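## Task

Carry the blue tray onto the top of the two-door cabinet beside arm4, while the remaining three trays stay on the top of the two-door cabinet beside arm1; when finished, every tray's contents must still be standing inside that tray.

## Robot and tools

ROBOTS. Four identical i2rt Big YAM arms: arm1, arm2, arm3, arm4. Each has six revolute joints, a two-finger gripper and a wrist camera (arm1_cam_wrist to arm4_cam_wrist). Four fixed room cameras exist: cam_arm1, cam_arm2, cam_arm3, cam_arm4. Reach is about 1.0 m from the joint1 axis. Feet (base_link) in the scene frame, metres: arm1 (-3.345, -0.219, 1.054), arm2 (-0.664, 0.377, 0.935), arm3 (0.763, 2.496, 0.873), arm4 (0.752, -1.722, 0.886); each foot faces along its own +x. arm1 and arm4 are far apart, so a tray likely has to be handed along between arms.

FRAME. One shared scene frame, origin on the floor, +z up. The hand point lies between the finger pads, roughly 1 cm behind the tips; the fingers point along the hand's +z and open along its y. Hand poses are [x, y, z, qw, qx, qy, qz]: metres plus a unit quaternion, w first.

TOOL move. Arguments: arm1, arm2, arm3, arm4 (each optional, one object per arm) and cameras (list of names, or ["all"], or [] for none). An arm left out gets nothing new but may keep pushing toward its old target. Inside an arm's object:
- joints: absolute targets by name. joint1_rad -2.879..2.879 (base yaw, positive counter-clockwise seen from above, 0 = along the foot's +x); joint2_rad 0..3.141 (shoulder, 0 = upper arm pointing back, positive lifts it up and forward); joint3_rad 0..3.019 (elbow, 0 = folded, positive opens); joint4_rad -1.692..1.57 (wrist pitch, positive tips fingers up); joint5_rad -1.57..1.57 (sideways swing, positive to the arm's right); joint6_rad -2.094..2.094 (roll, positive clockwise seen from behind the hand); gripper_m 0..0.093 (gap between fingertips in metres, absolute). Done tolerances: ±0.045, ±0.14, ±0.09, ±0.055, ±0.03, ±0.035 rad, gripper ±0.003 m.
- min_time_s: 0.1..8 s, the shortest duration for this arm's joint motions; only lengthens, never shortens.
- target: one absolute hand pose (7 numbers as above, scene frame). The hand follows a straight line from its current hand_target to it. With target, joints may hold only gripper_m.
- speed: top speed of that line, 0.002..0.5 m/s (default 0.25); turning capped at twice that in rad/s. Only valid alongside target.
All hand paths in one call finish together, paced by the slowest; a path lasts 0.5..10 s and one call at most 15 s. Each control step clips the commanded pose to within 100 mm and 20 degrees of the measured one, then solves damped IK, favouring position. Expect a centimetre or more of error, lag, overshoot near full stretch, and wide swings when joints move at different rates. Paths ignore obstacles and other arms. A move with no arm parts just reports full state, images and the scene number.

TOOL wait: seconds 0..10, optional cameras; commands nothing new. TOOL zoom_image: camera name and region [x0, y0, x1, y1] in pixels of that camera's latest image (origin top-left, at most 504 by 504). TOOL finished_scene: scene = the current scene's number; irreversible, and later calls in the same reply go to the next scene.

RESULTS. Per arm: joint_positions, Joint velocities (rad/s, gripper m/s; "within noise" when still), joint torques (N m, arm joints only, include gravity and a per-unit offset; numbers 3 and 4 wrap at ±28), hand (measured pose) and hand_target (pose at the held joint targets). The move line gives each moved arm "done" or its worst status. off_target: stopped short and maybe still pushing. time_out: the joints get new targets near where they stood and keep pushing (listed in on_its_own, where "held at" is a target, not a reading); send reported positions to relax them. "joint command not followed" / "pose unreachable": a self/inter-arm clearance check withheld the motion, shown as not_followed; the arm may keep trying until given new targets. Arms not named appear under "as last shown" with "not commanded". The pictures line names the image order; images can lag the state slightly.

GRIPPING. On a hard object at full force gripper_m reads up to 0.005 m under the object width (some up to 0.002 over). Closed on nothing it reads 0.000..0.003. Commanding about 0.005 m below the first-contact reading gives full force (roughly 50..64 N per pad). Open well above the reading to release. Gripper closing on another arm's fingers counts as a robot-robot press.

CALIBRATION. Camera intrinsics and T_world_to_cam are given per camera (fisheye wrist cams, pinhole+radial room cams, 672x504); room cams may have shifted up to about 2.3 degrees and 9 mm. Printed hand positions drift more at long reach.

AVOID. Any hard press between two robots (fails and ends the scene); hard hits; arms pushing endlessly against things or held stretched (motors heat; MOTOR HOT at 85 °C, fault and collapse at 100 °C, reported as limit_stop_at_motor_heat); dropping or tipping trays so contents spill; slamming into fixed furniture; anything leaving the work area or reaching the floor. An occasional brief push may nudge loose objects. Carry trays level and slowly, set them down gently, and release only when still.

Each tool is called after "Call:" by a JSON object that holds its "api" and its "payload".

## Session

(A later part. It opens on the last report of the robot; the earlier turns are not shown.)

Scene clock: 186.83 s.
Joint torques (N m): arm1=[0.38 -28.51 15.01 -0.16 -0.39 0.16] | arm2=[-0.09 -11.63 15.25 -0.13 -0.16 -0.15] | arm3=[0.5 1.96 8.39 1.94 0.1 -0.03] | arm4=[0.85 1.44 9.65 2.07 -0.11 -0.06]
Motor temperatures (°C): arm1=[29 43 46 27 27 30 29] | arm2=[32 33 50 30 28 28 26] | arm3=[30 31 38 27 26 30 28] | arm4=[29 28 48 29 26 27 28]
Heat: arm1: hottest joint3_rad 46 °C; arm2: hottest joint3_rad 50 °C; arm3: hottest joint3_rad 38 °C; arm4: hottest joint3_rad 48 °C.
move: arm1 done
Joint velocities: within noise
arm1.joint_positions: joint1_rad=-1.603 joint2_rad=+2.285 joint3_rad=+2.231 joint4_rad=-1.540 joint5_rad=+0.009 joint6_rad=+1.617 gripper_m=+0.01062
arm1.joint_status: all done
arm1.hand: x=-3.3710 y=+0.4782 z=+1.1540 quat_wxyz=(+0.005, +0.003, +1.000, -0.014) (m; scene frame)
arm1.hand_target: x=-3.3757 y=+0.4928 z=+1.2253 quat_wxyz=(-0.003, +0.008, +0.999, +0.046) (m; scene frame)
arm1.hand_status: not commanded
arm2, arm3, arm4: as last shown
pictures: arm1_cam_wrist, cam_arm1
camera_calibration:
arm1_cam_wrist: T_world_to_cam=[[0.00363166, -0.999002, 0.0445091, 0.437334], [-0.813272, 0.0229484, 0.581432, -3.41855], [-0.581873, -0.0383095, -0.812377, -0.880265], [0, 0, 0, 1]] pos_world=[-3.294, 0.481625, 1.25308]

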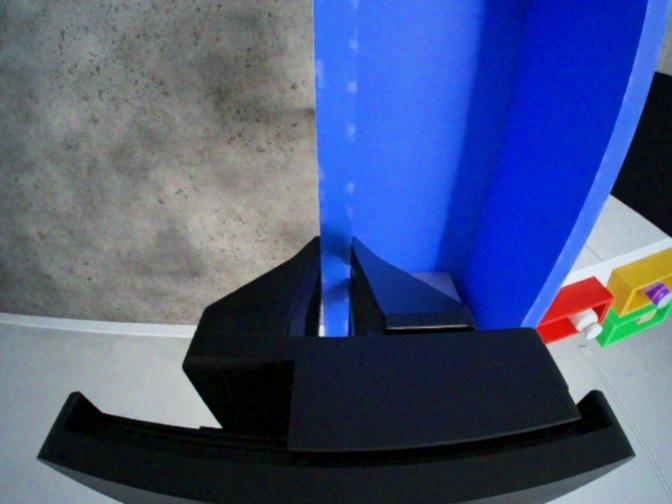

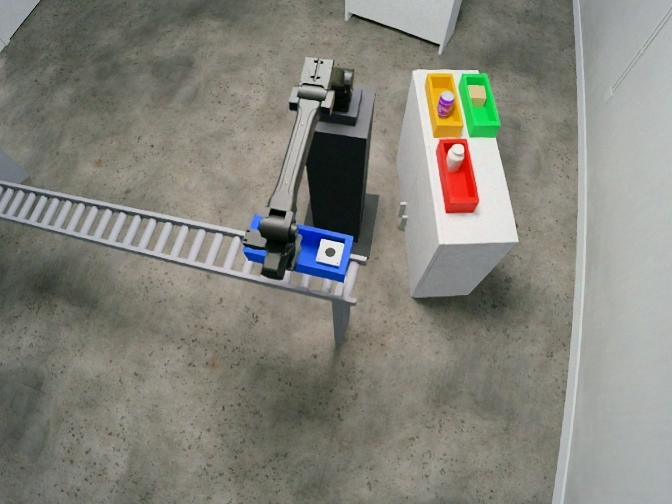

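Call:
{"api": "move", "payload": {"arm1": {"target":[-3.376,0.462,1.06,-0.003,0.005,0.999,0.043],"speed":0.15}, "cameras": ["cam_arm1"]}}

Call:
{"api": "move", "payload": {"arm1": {"target":[-3.376,0.462,1.00,-0.003,0.005,0.999,0.040],"speed":0.12}, "cameras": ["cam_arm1"]}}

Call:
{"api": "zoom_image", "payload": {"camera": "cam_arm1", "region": [240, 180, 400, 340]}}

Scene clock: 195.47 s.
Joint torques (N m): arm1=[0.09 -26.17 8.59 0.65 -0.42 0.11] | arm2=[-0.03 -11.69 15.25 -0.16 -0.16 -0.15] | arm3=[0.38 2.2 8.4 1.96 0.09 -0.02] | arm4=[0.26 0.85 9.76 2.07 -0.11 -0.06]
Motor temperatures (°C): arm1=[29 43 46 27 27 30 29] | arm2=[32 33 50 30 28 28 26] | arm3=[30 31 38 27 26 30 28] | arm4=[29 28 48 29 26 27 28]
Heat: arm1: hottest joint3_rad 46 °C; arm2: hottest joint3_rad 50 °C; arm3: hottest joint3_rad 38 °C; arm4: hottest joint3_rad 48 °C.
move: arm1 off_target
Joint velocities: within noise
arm1.joint_positions: joint1_rad=-1.603 joint2_rad=+2.256 joint3_rad=+1.828 joint4_rad=-1.111 joint5_rad=+0.009 joint6_rad=+1.617 gripper_m=+0.01062
arm1.joint_status: not commanded
arm1.hand: x=-3.3699 y=+0.4501 z=+1.0252 quat_wxyz=(+0.004, +0.003, +1.000, +0.013) (m; scene frame)
arm1.hand_target: x=-3.3759 y=+0.4614 z=+1.0598 quat_wxyz=(-0.003, +0.005, +0.999, +0.043) (m; scene frame)
arm1.hand_status: off_target (0.037 m and 3.5 deg from the pose sent, 0.096 m and 6.6 deg at the start)
arm2, arm3, arm4: as last shown
pictures: cam_arm1

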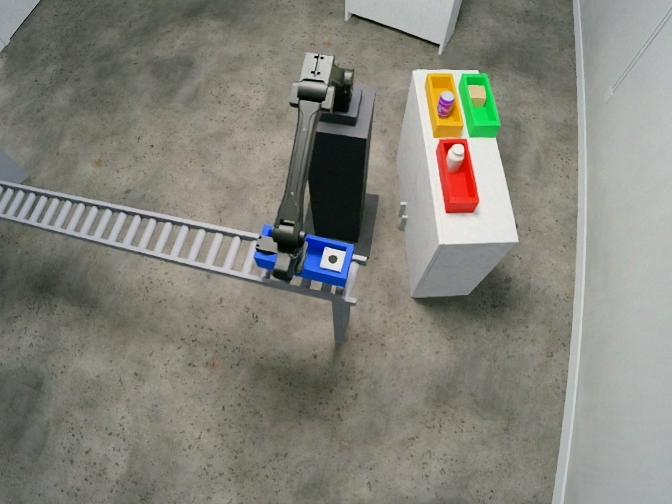

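Scene clock: 196.87 s.
Joint torques (N m): arm1=[0.15 -25.52 8.46 0.57 -0.43 0.11] | arm2=[-0.09 -11.58 15.24 -0.14 -0.16 -0.15] | arm3=[0.62 1.96 8.39 1.98 0.09 -0.01] | arm4=[0.21 1.85 9.55 2.07 -0.05 -0.04]
Motor temperatures (°C): arm1=[29 43 46 27 27 30 29] | arm2=[32 33 50 30 28 28 26] | arm3=[30 31 38 27 26 30 28] | arm4=[29 28 48 29 26 27 28]
Heat: arm1: hottest joint3_rad 46 °C; arm2: hottest joint3_rad 50 °C; arm3: hottest joint3_rad 38 °C; arm4: hottest joint3_rad 48 °C.
move: arm1 off_target
Joint velocities: within noise
arm1.joint_positions: joint1_rad=-1.603 joint2_rad=+2.325 joint3_rad=+1.791 joint4_rad=-1.007 joint5_rad=+0.009 joint6_rad=+1.617 gripper_m=+0.01062
arm1.joint_status: not commanded
arm1.hand: x=-3.3698 y=+0.4469 z=+0.9684 quat_wxyz=(+0.004, +0.003, +1.000, +0.012) (m; scene frame)
arm1.hand_target: x=-3.3759 y=+0.4613 z=+0.9998 quat_wxyz=(-0.003, +0.005, +0.999, +0.040) (m; scene frame)
arm1.hand_status: off_target (0.036 m and 3.3 deg from the pose sent, 0.028 m and 3.2 deg at the start)
arm2, arm3, arm4: as last shown
pictures: cam_arm1

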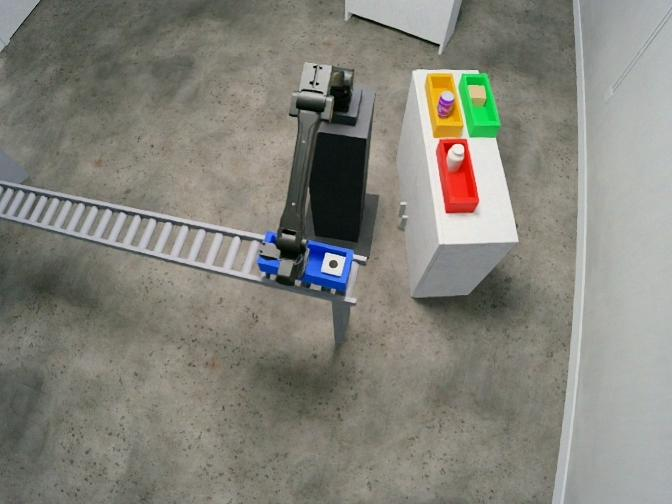

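Scaled by 3.150 from the camera's 672x504 image, which has a finer 960x720 frame.

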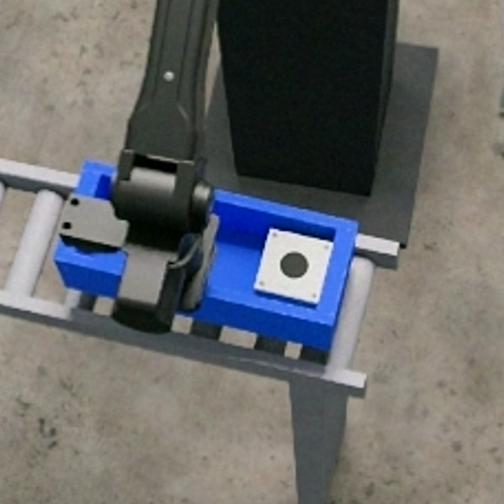

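Call:
{"api": "move", "payload": {"arm1": {"target":[-3.376,0.457,0.96,-0.003,0.005,0.999,0.036],"speed":0.1}, "cameras": ["cam_arm1"]}}

Call:
{"api": "zoom_image", "payload": {"camera": "cam_arm1", "region": [240, 180, 400, 340]}}

Call:
{"api": "move", "payload": {"arm1": {"target":[-3.376,0.456,0.935,-0.003,0.005,0.999,0.034],"speed":0.1}, "cameras": ["cam_arm1","arm1_cam_wrist"]}}

Call:
{"api": "zoom_image", "payload": {"camera": "cam_arm1", "region": [240, 180, 400, 340]}}

Scene clock: 206.70 s.
Joint torques (N m): arm1=[0.62 -24.88 7.75 0.68 -0.36 0.11] | arm2=[-0.15 -11.63 15.25 -0.14 -0.16 -0.15] | arm3=[0.32 2.2 8.44 1.94 0.09 0] | arm4=[0.56 0.21 9.57 2.07 -0.08 -0.08]
Motor temperatures (°C): arm1=[29 42 45 27 27 30 29] | arm2=[32 33 50 29 28 28 26] | arm3=[30 31 38 27 26 30 28] | arm4=[29 28 48 29 26 27 28]
Heat: arm1: hottest joint3_rad 45 °C; arm2: hottest joint3_rad 50 °C; arm3: hottest joint3_rad 38 °C; arm4: hottest joint3_rad 48 °C.
move: arm1 off_target
Joint velocities: within noise
arm1.joint_positions: joint1_rad=-1.605 joint2_rad=+2.363 joint3_rad=+1.771 joint4_rad=-0.944 joint5_rad=+0.007 joint6_rad=+1.617 gripper_m=+0.01062
arm1.joint_status: not commanded
arm1.hand: x=-3.3694 y=+0.4450 z=+0.9382 quat_wxyz=(+0.003, +0.004, +1.000, +0.015) (m; scene frame)
arm1.hand_target: x=-3.3759 y=+0.4568 z=+0.9601 quat_wxyz=(-0.003, +0.005, +0.999, +0.036) (m; scene frame)
arm1.hand_status: off_target (0.026 m and 2.5 deg from the pose sent, 0.015 m and 2.9 deg at the start)
arm2, arm3, arm4: as last shown
pictures: cam_arm1

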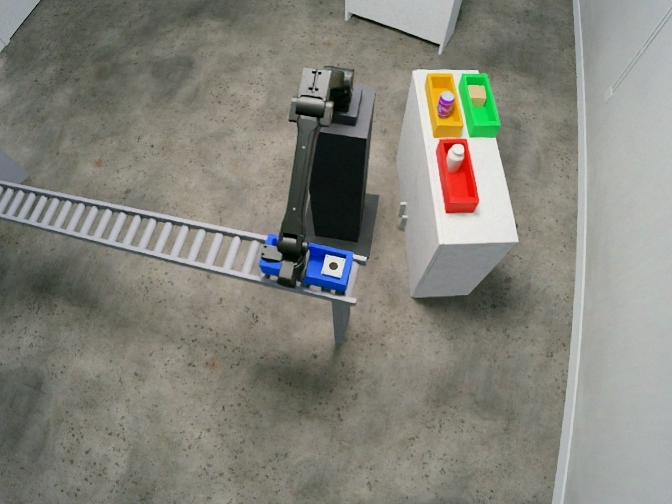

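Scaled by 3.150 from the camera's 672x504 image, which has a finer 960x720 frame.

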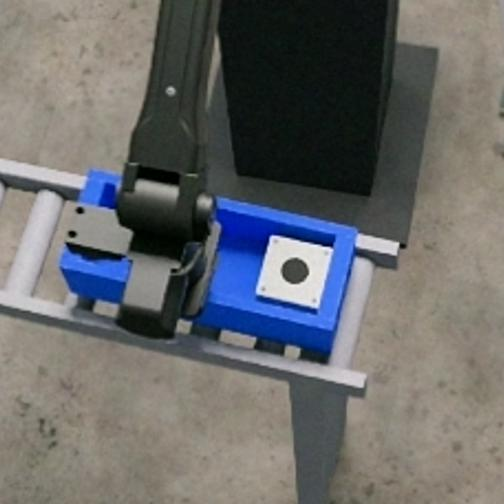

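Scene clock: 207.87 s.
Joint torques (N m): arm1=[0.79 -22.07 7.65 1.18 -0.32 0.22] | arm2=[0.03 -11.63 15.25 -0.14 -0.16 -0.15] | arm3=[0.44 2.26 8.38 1.96 0.09 -0.02] | arm4=[0.85 0.32 9.68 2.06 -0.11 -0.03]
Motor temperatures (°C): arm1=[29 42 44 27 27 30 29] | arm2=[32 33 51 29 28 28 26] | arm3=[30 31 38 27 26 30 28] | arm4=[29 28 48 29 26 27 28]
Heat: arm1: hottest joint3_rad 44 °C; arm2: hottest joint3_rad 51 °C; arm3: hottest joint3_rad 38 °C; arm4: hottest joint3_rad 48 °C.
move: arm1 off_target
Joint velocities: within noise
arm1.joint_positions: joint1_rad=-1.612 joint2_rad=+2.370 joint3_rad=+1.771 joint4_rad=-0.922 joint5_rad=+0.006 joint6_rad=+1.607 gripper_m=+0.01062
arm1.joint_status: not commanded
arm1.hand: x=-3.3646 y=+0.4488 z=+0.9339 quat_wxyz=(+0.002, +0.002, +1.000, +0.022) (m; scene frame)
arm1.hand_target: x=-3.3760 y=+0.4559 z=+0.9352 quat_wxyz=(-0.003, +0.005, +0.999, +0.034) (m; scene frame)
arm1.hand_status: off_target (0.013 m and 1.5 deg from the pose sent, 0.013 m and 2.3 deg at the start)
arm2: as last shown
arm3.joint_positions: joint1_rad=+0.571 joint2_rad=+0.631 joint3_rad=+1.447 joint4_rad=-1.461 joint5_rad=+0.147 joint6_rad=+0.795 gripper_m=+0.09396
arm3.joint_status: not commanded
arm3.hand: x=+0.8909 y=+2.6771 z=+1.4095 quat_wxyz=(-0.314, +0.093, -0.890, -0.316) (m; scene frame)
arm3.hand_target: x=+0.8898 y=+2.6751 z=+1.4178 quat_wxyz=(-0.319, +0.092, -0.886, -0.324) (m; scene frame)
arm3.hand_status: not commanded
arm4.joint_positions: joint1_rad=-0.559 joint2_rad=+0.633 joint3_rad=+1.377 joint4_rad=-1.198 joint5_rad=-0.205 joint6_rad=-0.427 gripper_m=+0.09396
arm4.joint_status: not commanded
arm4.hand: x=+0.9029 y=-1.9335 z=+1.4466 quat_wxyz=(-0.443, -0.222, -0.816, +0.299) (m; scene frame)
arm4.hand_target: x=+0.9016 y=-1.9308 z=+1.4602 quat_wxyz=(-0.451, -0.218, -0.809, +0.308) (m; scene frame)
arm4.hand_status: not commanded
pictures: arm1_cam_wrist, cam_arm1
camera_calibration:
arm1_cam_wrist: T_world_to_cam=[[0.00443316, -0.999583, -0.0285504, 0.489039], [-0.809773, -0.02034, 0.586391, -3.25817], [-0.586727, 0.0205198, -0.809525, -1.10198], [0, 0, 0, 1]] pos_world=[-3.28711, 0.445176, 1.03244]

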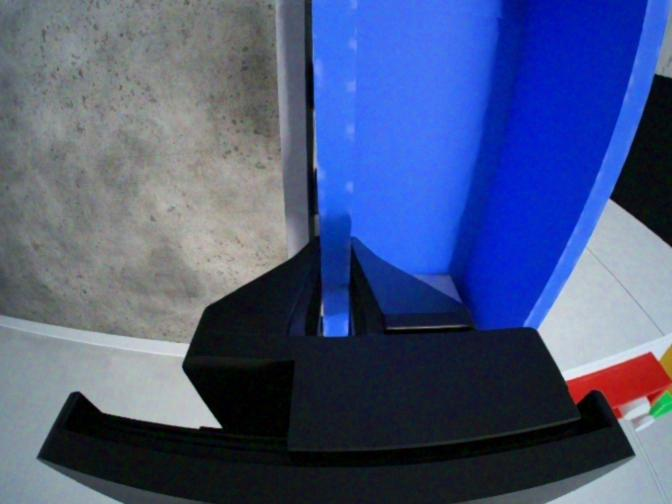

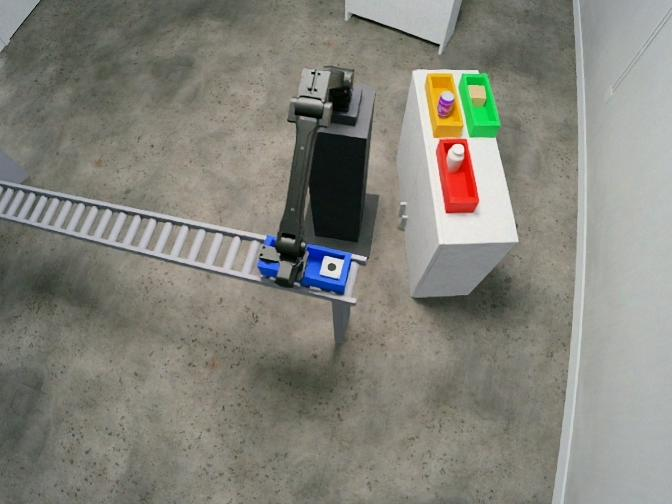

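Scaled by 3.150 from the camera's 672x504 image, which has a finer 960x720 frame.

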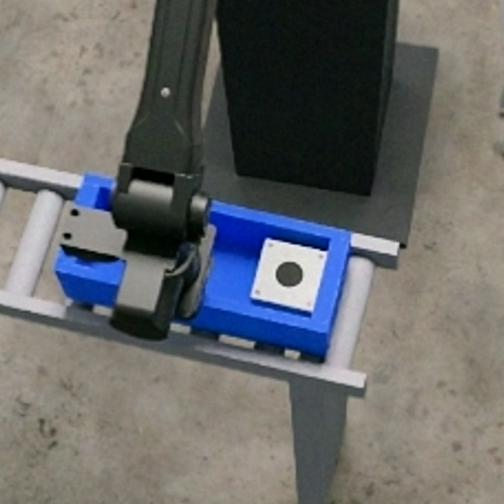

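Call:
{"api": "move", "payload": {"arm1": {"joints":{"gripper_m":0.03}}, "cameras": ["arm1_cam_wrist","cam_arm1"]}}

Call:
{"api": "move", "payload": {"arm1": {"target":[-3.365,0.462,1.07,-0.003,0.005,0.999,0.02],"speed":0.3}, "cameras": ["cam_arm1"]}}

Call:
{"api": "zoom_image", "payload": {"camera": "cam_arm1", "region": [100, 140, 400, 340]}}

Scene clock: 215.13 s.
Joint torques (N m): arm1=[0.32 -22.12 7.66 0.92 -0.13 0.17] | arm2=[-0.09 -11.63 15.25 -0.14 -0.17 -0.15] | arm3=[0.38 1.96 8.42 1.92 0.1 -0.03] | arm4=[0.91 1.32 9.42 2.24 -0.13 -0.04]
Motor temperatures (°C): arm1=[29 41 43 27 27 30 29] | arm2=[32 33 51 29 28 28 26] | arm3=[30 31 38 27 26 29 28] | arm4=[29 28 49 29 26 27 28]
Heat: arm1: hottest joint3_rad 43 °C; arm2: hottest joint3_rad 51 °C; arm3: hottest joint3_rad 38 °C; arm4: hottest joint3_rad 49 °C.
move: arm1 done
Joint velocities: within noise
arm1.joint_positions: joint1_rad=-1.603 joint2_rad=+2.370 joint3_rad=+1.771 joint4_rad=-0.914 joint5_rad=+0.001 joint6_rad=+1.611 gripper_m=+0.02994
arm1.joint_status: all done
arm1.hand: x=-3.3715 y=+0.4506 z=+0.9340 quat_wxyz=(-0.001, +0.000, +1.000, +0.026) (m; scene frame)
arm1.hand_target: x=-3.3760 y=+0.4558 z=+0.9352 quat_wxyz=(-0.003, +0.005, +0.999, +0.034) (m; scene frame)
arm1.hand_status: not commanded
arm2.joint_positions: joint1_rad=-0.068 joint2_rad=+1.552 joint3_rad=+1.334 joint4_rad=-1.363 joint5_rad=-0.003 joint6_rad=-0.147 gripper_m=+0.09397
arm2.joint_status: not commanded
arm2.hand: x=-1.1126 y=+0.4518 z=+1.1104 quat_wxyz=(+0.001, +1.000, -0.010, +0.010) (m; scene frame)
arm2.hand_target: x=-1.1293 y=+0.4500 z=+1.1200 quat_wxyz=(+0.000, +1.000, +0.000, +0.000) (m; scene frame)
arm2.hand_status: not commanded
arm3, arm4: as last shown
pictures: arm1_cam_wrist, cam_arm1
camera_calibration:
arm1_cam_wrist: T_world_to_cam=[[0.00943036, -0.999291, -0.0364386, 0.51484], [-0.806407, -0.0291475, 0.590643, -3.25236], [-0.591286, 0.0238143, -0.80611, -1.12591], [0, 0, 0, 1]] pos_world=[-3.29332, 0.44649, 1.03214]

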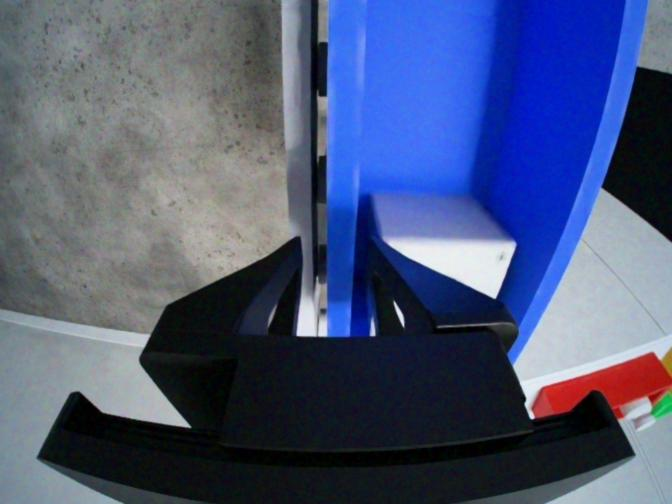

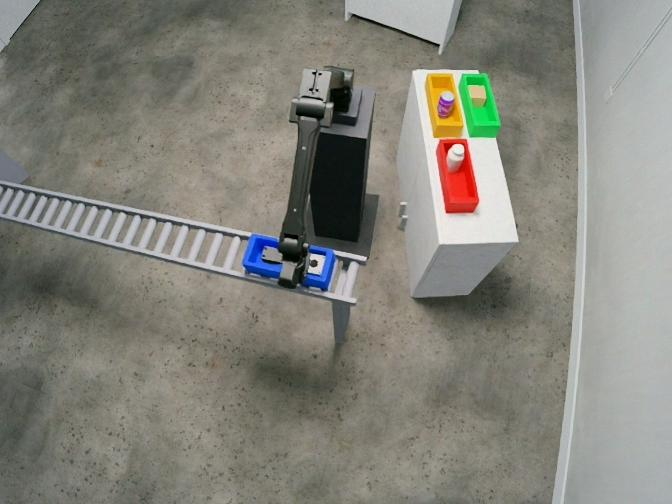

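Scene clock: 216.50 s.
Joint torques (N m): arm1=[-0.73 -21.71 11.54 0.17 -0.14 -0.01] | arm2=[0.03 -11.69 15.27 -0.14 -0.16 -0.15] | arm3=[0.56 2.32 8.43 1.91 0.09 -0.01] | arm4=[0.91 1.14 9.63 2.07 -0.12 -0.07]
Motor temperatures (°C): arm1=[29 41 43 27 27 30 29] | arm2=[32 33 51 29 28 28 26] | arm3=[30 31 38 27 26 29 28] | arm4=[29 28 49 29 26 27 28]
Heat: arm1: hottest joint3_rad 43 °C; arm2: hottest joint3_rad 51 °C; arm3: hottest joint3_rad 38 °C; arm4: hottest joint3_rad 49 °C.
move: arm1 off_target
Joint velocities: within noise
arm1.joint_positions: joint1_rad=-1.610 joint2_rad=+2.222 joint3_rad=+1.860 joint4_rad=-1.192 joint5_rad=-0.001 joint6_rad=+1.611 gripper_m=+0.02995
arm1.joint_status: not commanded
arm1.hand: x=-3.3675 y=+0.4475 z=+1.0578 quat_wxyz=(-0.001, +0.003, +1.000, +0.005) (m; scene frame)
arm1.hand_target: x=-3.3650 y=+0.4614 z=+1.0701 quat_wxyz=(-0.003, +0.005, +1.000, +0.020) (m; scene frame)
arm1.hand_status: off_target (0.019 m and 1.7 deg from the pose sent, 0.137 m and 1.0 deg at the start; pose on its path clipped on 4 of 41 steps)
arm2, arm3, arm4: as last shown
pictures: cam_arm1

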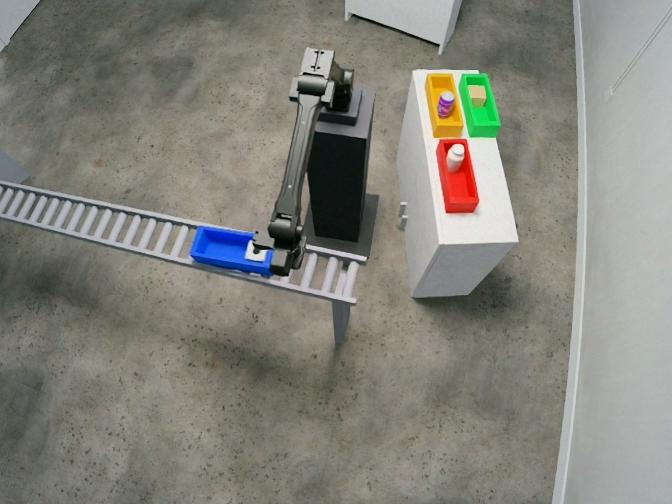

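Scaled by 1.680 from the camera's 672x504 image, which has a finer 960x720 frame.

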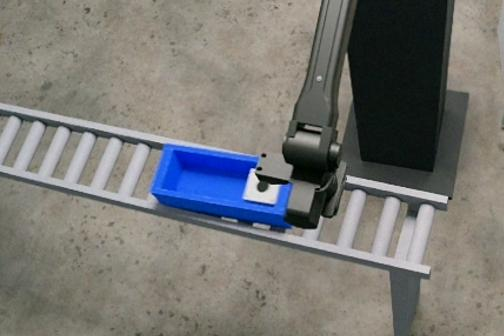

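Call:
{"api": "move", "payload": {"arm1": {"joints":{"joint2_rad":1.0,"joint3_rad":1.1,"joint4_rad":-1.4}}, "arm4": {"target":[1.12,-1.42,1.1,0,0.272,0.962,0],"speed":0.3}}}

Call:
{"api": "wait", "payload": {"seconds": 5, "cameras": ["arm2_cam_wrist","cam_arm2"]}}

Scene clock: 225.77 s.
Joint torques (N m): arm1=[-0.73 -4.84 8.59 0.76 -0.13 -0.04] | arm2=[0.03 -11.63 15.27 -0.14 -0.16 -0.15] | arm3=[0.5 2.02 8.42 1.91 0.1 -0.02] | arm4=[2.08 -10.75 11.95 0.25 -0.06 0.08]
Motor temperatures (°C): arm1=[29 40 44 27 27 30 29] | arm2=[31 33 51 29 28 28 26] | arm3=[30 31 38 27 26 29 28] | arm4=[29 28 49 29 26 27 28]
Heat: arm1: hottest joint3_rad 44 °C; arm2: hottest joint3_rad 51 °C; arm3: hottest joint3_rad 38 °C; arm4: hottest joint3_rad 49 °C.
move: arm1 done; arm4 off_target
Joint velocities: within noise
arm1.joint_positions: joint1_rad=-1.610 joint2_rad=+1.004 joint3_rad=+1.103 joint4_rad=-1.396 joint5_rad=-0.001 joint6_rad=+1.611 gripper_m=+0.02995
arm1.joint_status: all done
arm1.hand: x=-3.3556 y=+0.1054 z=+1.3381 quat_wxyz=(-0.006, +0.003, +0.991, +0.133) (m; scene frame)
arm1.hand_target: x=-3.3545 y=+0.1033 z=+1.3379 quat_wxyz=(-0.007, +0.005, +0.991, +0.132) (m; scene frame)
arm1.hand_status: not commanded
arm2, arm3: as last shown
arm4.joint_positions: joint1_rad=+1.201 joint2_rad=+1.581 joint3_rad=+1.421 joint4_rad=-1.458 joint5_rad=+0.003 joint6_rad=+1.225 gripper_m=+0.09396
arm4.joint_status: not commanded
arm4.hand: x=+1.1108 y=-1.4362 z=+1.0854 quat_wxyz=(+0.013, -0.271, -0.962, +0.020) (m; scene frame)
arm4.hand_target: x=+1.1192 y=-1.4206 z=+1.1002 quat_wxyz=(+0.000, -0.272, -0.962, +0.000) (m; scene frame)
arm4.hand_status: off_target (0.024 m and 2.8 deg from the pose sent, 0.656 m and 64.6 deg at the start; a joint's target at an end of its range on 17 of 94 steps)
pictures: none

Scene clock: 230.77 s.
Joint torques (N m): arm1=[-0.73 -4.84 8.58 0.79 -0.14 -0.04] | arm2=[-0.03 -11.63 15.25 -0.14 -0.16 -0.15] | arm3=[0.38 2.02 8.4 2 0.1 -0.03] | arm4=[2.02 -10.34 11.93 0.51 -0.04 0.06]
Motor temperatures (°C): arm1=[29 39 43 27 27 30 28] | arm2=[31 33 51 29 28 28 26] | arm3=[29 31 38 27 26 29 28] | arm4=[29 28 48 29 26 27 28]
Heat: arm1: hottest joint3_rad 43 °C; arm2: hottest joint3_rad 51 °C; arm3: hottest joint3_rad 38 °C; arm4: hottest joint3_rad 48 °C.
Joint velocities: within noise
arm1.joint_positions: joint1_rad=-1.610 joint2_rad=+1.004 joint3_rad=+1.103 joint4_rad=-1.396 joint5_rad=-0.001 joint6_rad=+1.611 gripper_m=+0.02995
arm1.joint_status: all done
arm1.hand: x=-3.3556 y=+0.1054 z=+1.3381 quat_wxyz=(-0.006, +0.003, +0.991, +0.133) (m; scene frame)
arm1.hand_target: x=-3.3545 y=+0.1033 z=+1.3379 quat_wxyz=(-0.007, +0.005, +0.991, +0.132) (m; scene frame)
arm1.hand_status: not commanded
arm2.joint_positions: joint1_rad=-0.068 joint2_rad=+1.552 joint3_rad=+1.334 joint4_rad=-1.363 joint5_rad=-0.003 joint6_rad=-0.147 gripper_m=+0.09397
arm2.joint_status: not commanded
arm2.hand: x=-1.1126 y=+0.4518 z=+1.1104 quat_wxyz=(+0.001, +1.000, -0.010, +0.010) (m; scene frame)
arm2.hand_target: x=-1.1293 y=+0.4500 z=+1.1200 quat_wxyz=(+0.000, +1.000, +0.000, +0.000) (m; scene frame)
arm2.hand_status: not commanded
arm3.joint_positions: joint1_rad=+0.571 joint2_rad=+0.631 joint3_rad=+1.447 joint4_rad=-1.461 joint5_rad=+0.147 joint6_rad=+0.795 gripper_m=+0.09396
arm3.joint_status: not commanded
arm3.hand: x=+0.8909 y=+2.6771 z=+1.4095 quat_wxyz=(-0.314, +0.093, -0.890, -0.316) (m; scene frame)
arm3.hand_target: x=+0.8898 y=+2.6751 z=+1.4178 quat_wxyz=(-0.319, +0.092, -0.886, -0.324) (m; scene frame)
arm3.hand_status: not commanded
arm4.joint_positions: joint1_rad=+1.201 joint2_rad=+1.581 joint3_rad=+1.421 joint4_rad=-1.458 joint5_rad=+0.003 joint6_rad=+1.225 gripper_m=+0.09396
arm4.joint_status: not commanded
arm4.hand: x=+1.1108 y=-1.4362 z=+1.0854 quat_wxyz=(+0.013, -0.271, -0.962, +0.020) (m; scene frame)
arm4.hand_target: x=+1.1192 y=-1.4206 z=+1.1002 quat_wxyz=(+0.000, -0.272, -0.962, +0.000) (m; scene frame)
arm4.hand_status: off_target (0.024 m and 2.8 deg from the pose sent, 0.656 m and 64.6 deg at the start; a joint's target at an end of its range on 17 of 94 steps)
wait: 5.00 s; at rest by 0.27 s
pictures: arm2_cam_wrist, cam_arm2
camera_calibration:
arm2_cam_wrist: T_world_to_cam=[[0.0278191, 0.999601, -0.00483969, -0.41413], [0.806081, -0.0195696, 0.591482, 0.254978], [0.591151, -0.0203557, -0.806304, 1.6888], [0, 0, 0, 1]] pos_world=[-1.19235, 0.453332, 1.20887]

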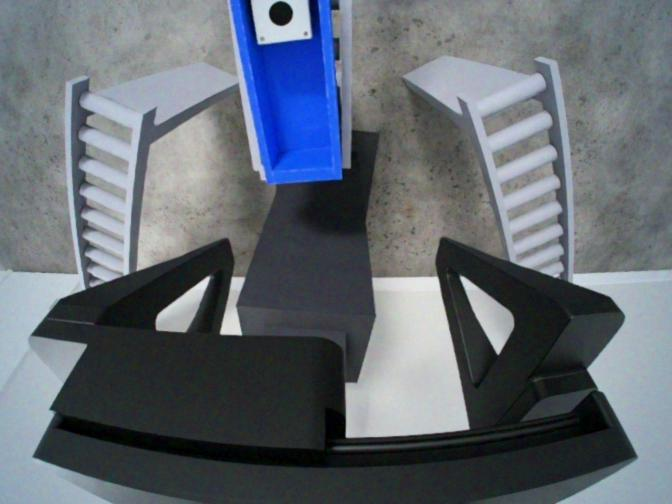

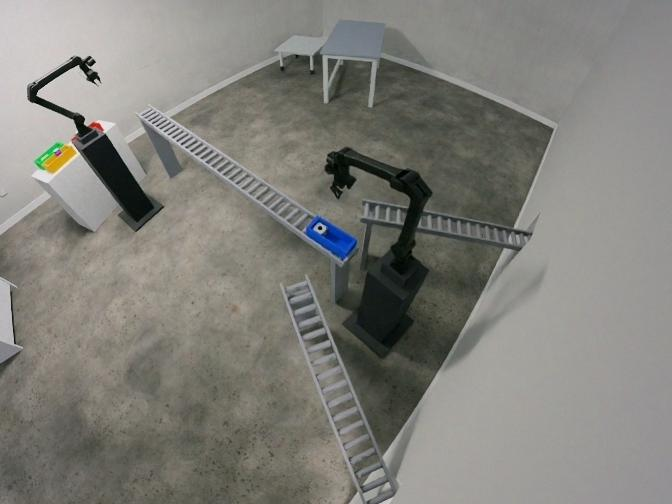

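Call:
{"api": "move", "payload": {"arm2": {"target":[-1.130,0.443,0.83,0,1,0,0],"speed":0.2,"joints":{"gripper_m":0.05}}, "cameras": ["arm2_cam_wrist"]}}

Call:
{"api": "move", "payload": {"arm2": {"target":[-1.130,0.443,0.79,0,1,0,0],"speed":0.12}, "cameras": ["arm2_cam_wrist","cam_arm2"]}}

Call:
{"api": "zoom_image", "payload": {"camera": "cam_arm2", "region": [260, 170, 420, 310]}}

Scene clock: 239.97 s.
Joint torques (N m): arm1=[-0.73 -4.84 8.58 0.77 -0.13 -0.04] | arm2=[0.26 -13.74 6.75 0.76 -0.15 0.03] | arm3=[0.38 2.08 8.36 1.95 0.09 -0.01] | arm4=[2.08 -10.64 11.78 0.68 -0.03 0.04]
Motor temperatures (°C): arm1=[29 38 43 27 27 30 28] | arm2=[31 33 51 29 28 28 26] | arm3=[29 31 38 27 26 29 28] | arm4=[29 28 48 28 26 27 28]
Heat: arm1: hottest joint3_rad 43 °C; arm2: hottest joint3_rad 51 °C; arm3: hottest joint3_rad 38 °C; arm4: hottest joint3_rad 48 °C.
move: arm2 off_target
Joint velocities: within noise
arm1, arm3, arm4: as last shown
arm2.joint_positions: joint1_rad=-0.054 joint2_rad=+1.955 joint3_rad=+1.070 joint4_rad=-0.656 joint5_rad=-0.003 joint6_rad=-0.147 gripper_m=+0.05012
arm2.joint_status: all done
arm2.hand: x=-1.1331 y=+0.4500 z=+0.8426 quat_wxyz=(-0.002, +1.000, -0.003, -0.009) (m; scene frame)
arm2.hand_target: x=-1.1296 y=+0.4430 z=+0.8304 quat_wxyz=(+0.000, +1.000, +0.000, +0.000) (m; scene frame)
arm2.hand_status: off_target (0.015 m and 1.1 deg from the pose sent, 0.281 m and 1.7 deg at the start)
pictures: arm2_cam_wrist
camera_calibration:
arm2_cam_wrist: T_world_to_cam=[[0.0138341, 0.999904, 0.000490153, -0.433508], [0.828626, -0.0117387, 0.559679, 0.478688], [0.559631, -0.00733648, -0.828709, 1.46217], [0, 0, 0, 1]] pos_world=[-1.20893, 0.449813, 0.944011]

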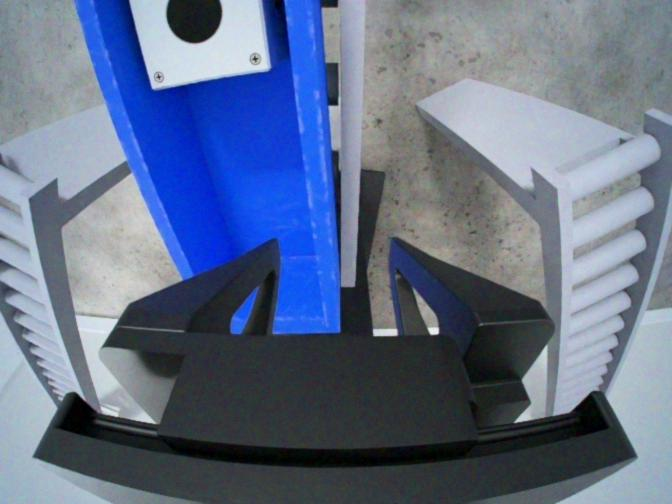

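Scene clock: 241.13 s.
Joint torques (N m): arm1=[-0.67 -4.84 8.58 0.77 -0.14 -0.04] | arm2=[0.26 -13.98 6.22 0.76 -0.15 0.03] | arm3=[0.5 2.08 8.4 1.94 0.1 -0.01] | arm4=[2.26 -10.81 11.92 0.47 -0.11 0.08]
Motor temperatures (°C): arm1=[29 38 43 27 27 30 28] | arm2=[31 33 51 29 28 28 26] | arm3=[29 31 38 27 26 29 28] | arm4=[29 28 48 28 26 27 28]
Heat: arm1: hottest joint3_rad 43 °C; arm2: hottest joint3_rad 51 °C; arm3: hottest joint3_rad 38 °C; arm4: hottest joint3_rad 48 °C.
move: arm2 off_target
Joint velocities: within noise
arm1, arm3, arm4: as last shown
arm2.joint_positions: joint1_rad=-0.054 joint2_rad=+2.043 joint3_rad=+1.070 joint4_rad=-0.567 joint5_rad=-0.003 joint6_rad=-0.147 gripper_m=+0.05012
arm2.joint_status: not commanded
arm2.hand: x=-1.1336 y=+0.4503 z=+0.8031 quat_wxyz=(-0.002, +1.000, -0.003, -0.009) (m; scene frame)
arm2.hand_target: x=-1.1296 y=+0.4432 z=+0.7904 quat_wxyz=(+0.000, +1.000, +0.000, +0.000) (m; scene frame)
arm2.hand_status: off_target (0.015 m and 1.1 deg from the pose sent, 0.053 m and 1.1 deg at the start)
pictures: arm2_cam_wrist, cam_arm2
camera_calibration:
arm2_cam_wrist: T_world_to_cam=[[0.0137775, 0.999905, 0.000567518, -0.43392], [0.828828, -0.0117378, 0.55938, 0.501672], [0.559333, -0.00723648, -0.828911, 1.42957], [0, 0, 0, 1]] pos_world=[-1.20943, 0.450113, 0.904612]

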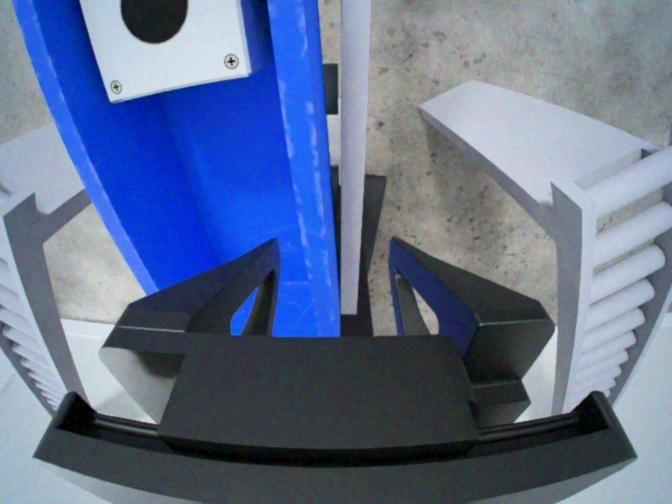

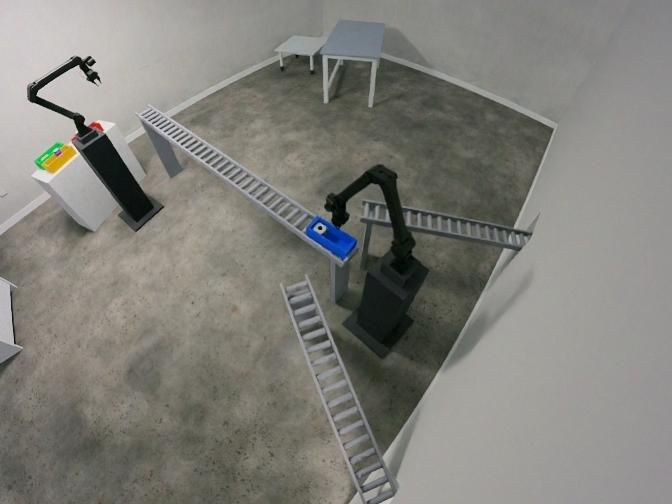

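Scaled by 3.150 from the camera's 672x504 image, which has a finer 960x720 frame.

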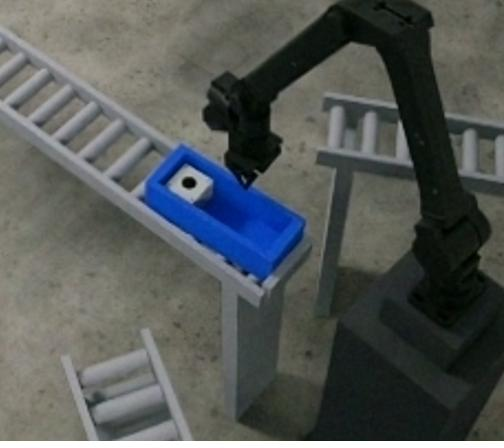

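Call:
{"api": "move", "payload": {"arm2": {"target":[-1.138,0.4365,0.740,0,1,0.003,0],"speed":0.1,"joints":{"gripper_m":0.04}}, "cameras": ["arm2_cam_wrist"]}}

Call:
{"api": "move", "payload": {"arm2": {"joints":{"gripper_m":0.0}}, "cameras": ["arm2_cam_wrist"]}}

Call:
{"api": "move", "payload": {"arm2": {"target":[-1.145,0.4365,0.80,0,1,0.003,0],"speed":0.1}, "cameras": ["arm2_cam_wrist","cam_arm2"]}}

Call:
{"api": "zoom_image", "payload": {"camera": "cam_arm2", "region": [260, 170, 420, 310]}}

Scene clock: 249.63 s.
Joint torques (N m): arm1=[-0.73 -4.84 8.57 0.77 -0.13 -0.04] | arm2=[0.09 -14.56 7.47 0.66 -0.15 0.08] | arm3=[0.56 1.9 8.42 1.96 0.11 -0.01] | arm4=[1.61 -10.93 12 0.31 -0.06 0.07]
Motor temperatures (°C): arm1=[29 37 42 27 27 30 28] | arm2=[31 33 49 29 28 28 26] | arm3=[29 31 38 27 26 29 28] | arm4=[29 28 49 28 26 27 28]
Heat: arm1: hottest joint3_rad 42 °C; arm2: hottest joint3_rad 49 °C; arm3: hottest joint3_rad 38 °C; arm4: hottest joint3_rad 49 °C.
move: arm2 off_target
Joint velocities: within noise
arm1, arm3, arm4: as last shown
arm2.joint_positions: joint1_rad=-0.036 joint2_rad=+2.173 joint3_rad=+1.085 joint4_rad=-0.479 joint5_rad=-0.003 joint6_rad=-0.141 gripper_m=+0.04012
arm2.joint_status: all done
arm2.hand: x=-1.1283 y=+0.4412 z=+0.7481 quat_wxyz=(+0.000, +1.000, +0.002, +0.003) (m; scene frame)
arm2.hand_target: x=-1.1375 y=+0.4365 z=+0.7402 quat_wxyz=(+0.000, +1.000, +0.003, +0.000) (m; scene frame)
arm2.hand_status: off_target (0.013 m and 0.4 deg from the pose sent, 0.065 m and 1.3 deg at the start)
pictures: arm2_cam_wrist
camera_calibration:
arm2_cam_wrist: T_world_to_cam=[[0.00251861, 0.999992, -0.00318238, -0.434759], [0.814453, -0.000204781, 0.58023, 0.490984], [0.580225, -0.00405327, -0.814446, 1.3923], [0, 0, 0, 1]] pos_world=[-1.20663, 0.4405, 0.847682]

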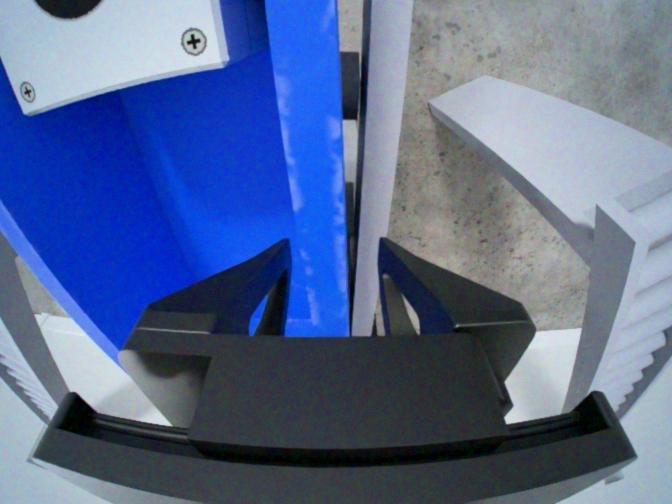

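Scene clock: 250.27 s.
Joint torques (N m): arm1=[-0.73 -4.89 8.58 0.76 -0.14 -0.04] | arm2=[0.15 -14.62 7.39 0.59 -0.31 0.04] | arm3=[0.62 2.08 8.39 1.95 0.09 -0.01] | arm4=[2.26 -11.05 12 0.38 -0.04 0.06]
Motor temperatures (°C): arm1=[29 37 42 27 27 30 28] | arm2=[31 33 49 29 28 28 26] | arm3=[29 31 38 27 26 29 28] | arm4=[29 28 49 28 26 27 28]
Heat: arm1: hottest joint3_rad 42 °C; arm2: hottest joint3_rad 49 °C; arm3: hottest joint3_rad 38 °C; arm4: hottest joint3_rad 49 °C.
move: arm2 off_target
Joint velocities: within noise
arm1, arm3, arm4: as last shown
arm2.joint_positions: joint1_rad=-0.036 joint2_rad=+2.173 joint3_rad=+1.087 joint4_rad=-0.479 joint5_rad=+0.001 joint6_rad=-0.137 gripper_m=+0.01208
arm2.joint_status: gripper_m off_target (ended at +0.01212, target +0.00000)
arm2.hand: x=-1.1293 y=+0.4417 z=+0.7484 quat_wxyz=(-0.002, +1.000, +0.001, +0.003) (m; scene frame)
arm2.hand_target: x=-1.1376 y=+0.4365 z=+0.7403 quat_wxyz=(+0.000, +1.000, +0.003, +0.000) (m; scene frame)
arm2.hand_status: not commanded
pictures: arm2_cam_wrist
camera_calibration:
arm2_cam_wrist: T_world_to_cam=[[0.00561397, 0.999984, 0.000543191, -0.434678], [0.815491, -0.00489259, 0.578749, 0.495982], [0.578743, -0.00280611, -0.815505, 1.39165], [0, 0, 0, 1]] pos_world=[-1.20743, 0.441003, 0.848083]

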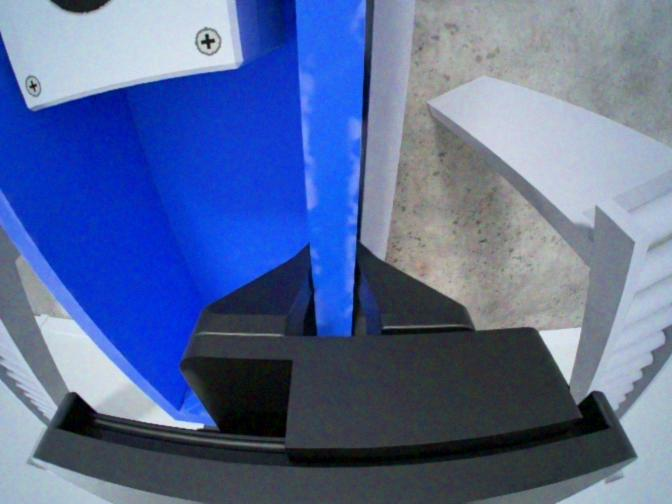

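Scene clock: 251.50 s.
Joint torques (N m): arm1=[-0.73 -4.84 8.59 0.77 -0.13 -0.04] | arm2=[0.15 -20.25 7.84 -0.39 -0.35 -0.01] | arm3=[0.44 2.02 8.4 1.92 0.09 -0.01] | arm4=[1.73 -10.29 11.89 0.49 -0.05 0.02]
Motor temperatures (°C): arm1=[29 37 42 27 27 30 28] | arm2=[31 33 49 29 28 28 26] | arm3=[29 31 38 27 26 29 28] | arm4=[29 28 49 28 26 27 28]
Heat: arm1: hottest joint3_rad 42 °C; arm2: hottest joint3_rad 49 °C; arm3: hottest joint3_rad 38 °C; arm4: hottest joint3_rad 49 °C.
move: arm2 off_target
Joint velocities: within noise
arm1, arm3, arm4: as last shown
arm2.joint_positions: joint1_rad=-0.035 joint2_rad=+2.109 joint3_rad=+1.089 joint4_rad=-0.590 joint5_rad=+0.001 joint6_rad=-0.132 gripper_m=+0.01208
arm2.joint_status: not commanded
arm2.hand: x=-1.1223 y=+0.4403 z=+0.7776 quat_wxyz=(+0.000, +1.000, -0.001, +0.025) (m; scene frame)
arm2.hand_target: x=-1.1445 y=+0.4365 z=+0.8000 quat_wxyz=(+0.000, +1.000, +0.003, +0.000) (m; scene frame)
arm2.hand_status: off_target (0.032 m and 2.9 deg from the pose sent, 0.054 m and 0.5 deg at the start)
pictures: arm2_cam_wrist, cam_arm2
camera_calibration:
arm2_cam_wrist: T_world_to_cam=[[0.0104141, 0.999937, -0.00430304, -0.424074], [0.788321, -0.00556262, 0.615239, 0.414844], [0.615176, -0.00979934, -0.788329, 1.43428], [0, 0, 0, 1]] pos_world=[-1.20495, 0.44041, 0.873629]

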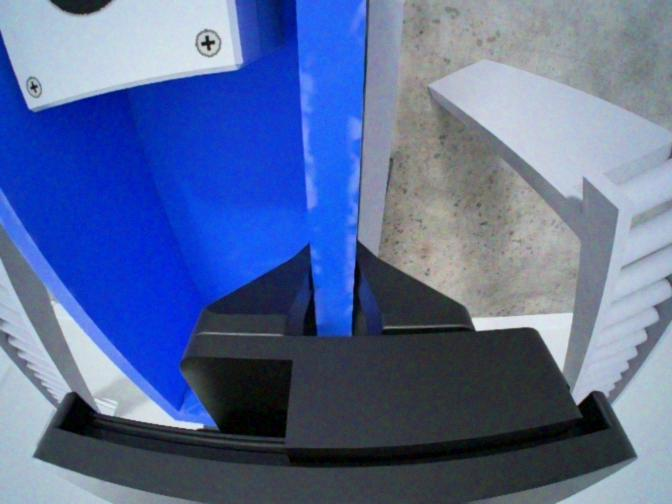

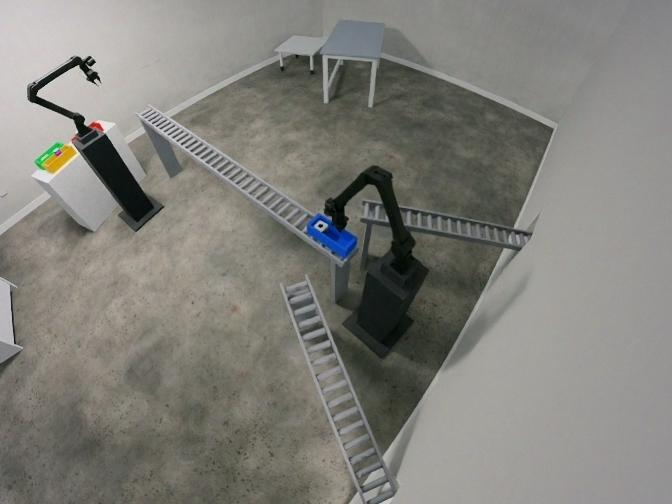

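Scaled by 3.150 from the camera's 672x504 image, which has a finer 960x720 frame.

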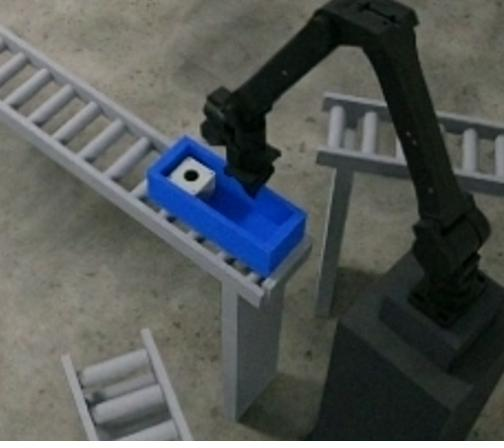

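Call:
{"api": "move", "payload": {"arm2": {"target":[-1.15,0.437,1.03,0,1,0.003,-0.03],"speed":0.2}}}

Call:
{"api": "move", "payload": {"arm2": {"target":[-1.01,-0.01,0.98,0.02,0.9605,-0.272,-0.013],"speed":0.22}, "cameras": ["arm2_cam_wrist","cam_arm2"]}}

Call:
{"api": "zoom_image", "payload": {"camera": "cam_arm2", "region": [230, 200, 430, 400]}}

Scene clock: 262.73 s.
Joint torques (N m): arm1=[-0.73 -4.84 8.58 0.77 -0.13 -0.05] | arm2=[-0.26 -17.03 15.8 0.14 -0.58 -0.06] | arm3=[0.62 2.08 8.4 1.94 0.11 0] | arm4=[1.96 -11.11 11.84 0.42 -0.09 0.07]
Motor temperatures (°C): arm1=[29 36 42 27 27 30 28] | arm2=[31 33 48 29 28 28 27] | arm3=[29 31 38 27 26 29 28] | arm4=[29 28 49 28 26 27 28]
Heat: arm1: hottest joint3_rad 42 °C; arm2: hottest joint3_rad 48 °C; arm3: hottest joint3_rad 38 °C; arm4: hottest joint3_rad 49 °C.
move: arm2 off_target
Joint velocities: within noise
arm1, arm3, arm4: as last shown
arm2.joint_positions: joint1_rad=-0.035 joint2_rad=+1.679 joint3_rad=+1.161 joint4_rad=-1.082 joint5_rad=-0.001 joint6_rad=-0.131 gripper_m=+0.01208
arm2.joint_status: not commanded
arm2.hand: x=-1.1151 y=+0.4379 z=+0.9928 quat_wxyz=(+0.001, +1.000, -0.002, +0.020) (m; scene frame)
arm2.hand_target: x=-1.1471 y=+0.4368 z=+1.0308 quat_wxyz=(+0.000, +1.000, +0.003, -0.030) (m; scene frame)
arm2.hand_status: off_target (0.051 m and 5.8 deg from the pose sent, 0.254 m and 6.4 deg at the start)
pictures: none

Scene clock: 265.90 s.
Joint torques (N m): arm1=[-0.73 -4.89 8.59 0.77 -0.13 -0.04] | arm2=[-0.67 -15.79 15.77 0.17 0.55 0.1] | arm3=[0.44 2.32 8.4 1.92 0.1 -0.02] | arm4=[2.02 -10.46 11.9 0.46 -0.08 0.05]
Motor temperatures (°C): arm1=[29 36 42 27 27 30 28] | arm2=[31 33 48 29 28 28 27] | arm3=[29 31 38 27 26 29 28] | arm4=[29 28 49 28 26 27 28]
Heat: arm1: hottest joint3_rad 42 °C; arm2: hottest joint3_rad 48 °C; arm3: hottest joint3_rad 38 °C; arm4: hottest joint3_rad 49 °C.
move: arm2 off_target
Joint velocities: within noise
arm1, arm3, arm4: as last shown
arm2.joint_positions: joint1_rad=+0.947 joint2_rad=+1.787 joint3_rad=+1.197 joint4_rad=-1.002 joint5_rad=+0.001 joint6_rad=+1.386 gripper_m=+0.01208
arm2.joint_status: not commanded
arm2.hand: x=-0.9833 y=+0.0164 z=+0.9556 quat_wxyz=(-0.013, +0.964, -0.266, +0.010) (m; scene frame)
arm2.hand_target: x=-1.0084 y=-0.0082 z=+0.9814 quat_wxyz=(+0.021, +0.962, -0.272, -0.013) (m; scene frame)
arm2.hand_status: off_target (0.045 m and 4.6 deg from the pose sent, 0.460 m and 31.8 deg at the start)
pictures: arm2_cam_wrist, cam_arm2
camera_calibration:
arm2_cam_wrist: T_world_to_cam=[[0.518995, 0.85438, 0.0260407, 0.472613], [0.685969, -0.434483, 0.58367, 0.129938], [0.50999, -0.285059, -0.811573, 1.40826], [0, 0, 0, 1]] pos_world=[-1.05262, 0.0541029, 1.05476]

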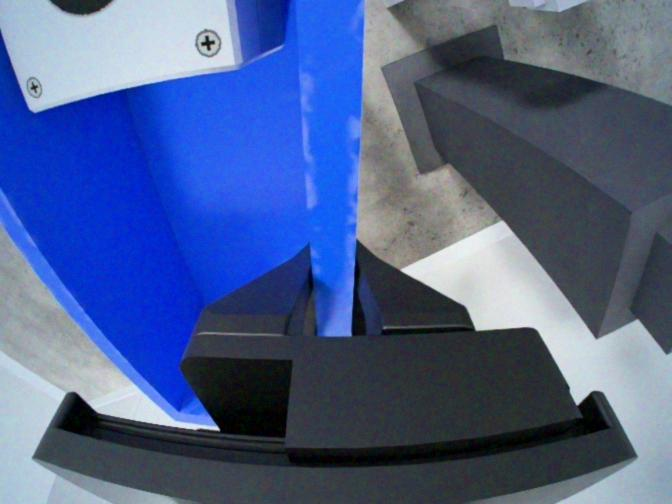

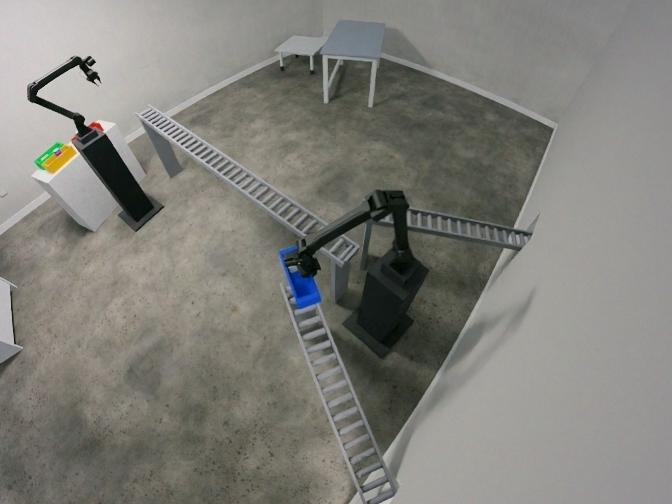

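Scaled by 2.520 from the camera's 672x504 image, which has a finer 960x720 frame.

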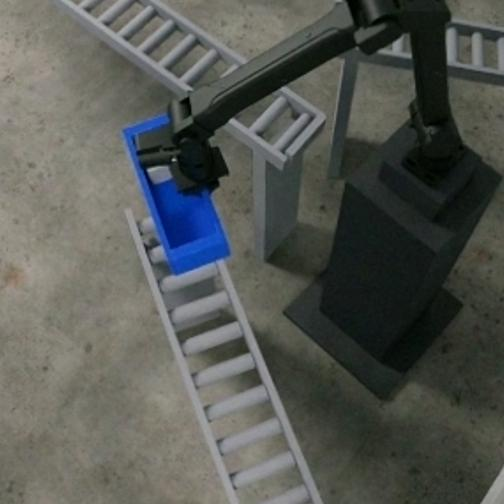

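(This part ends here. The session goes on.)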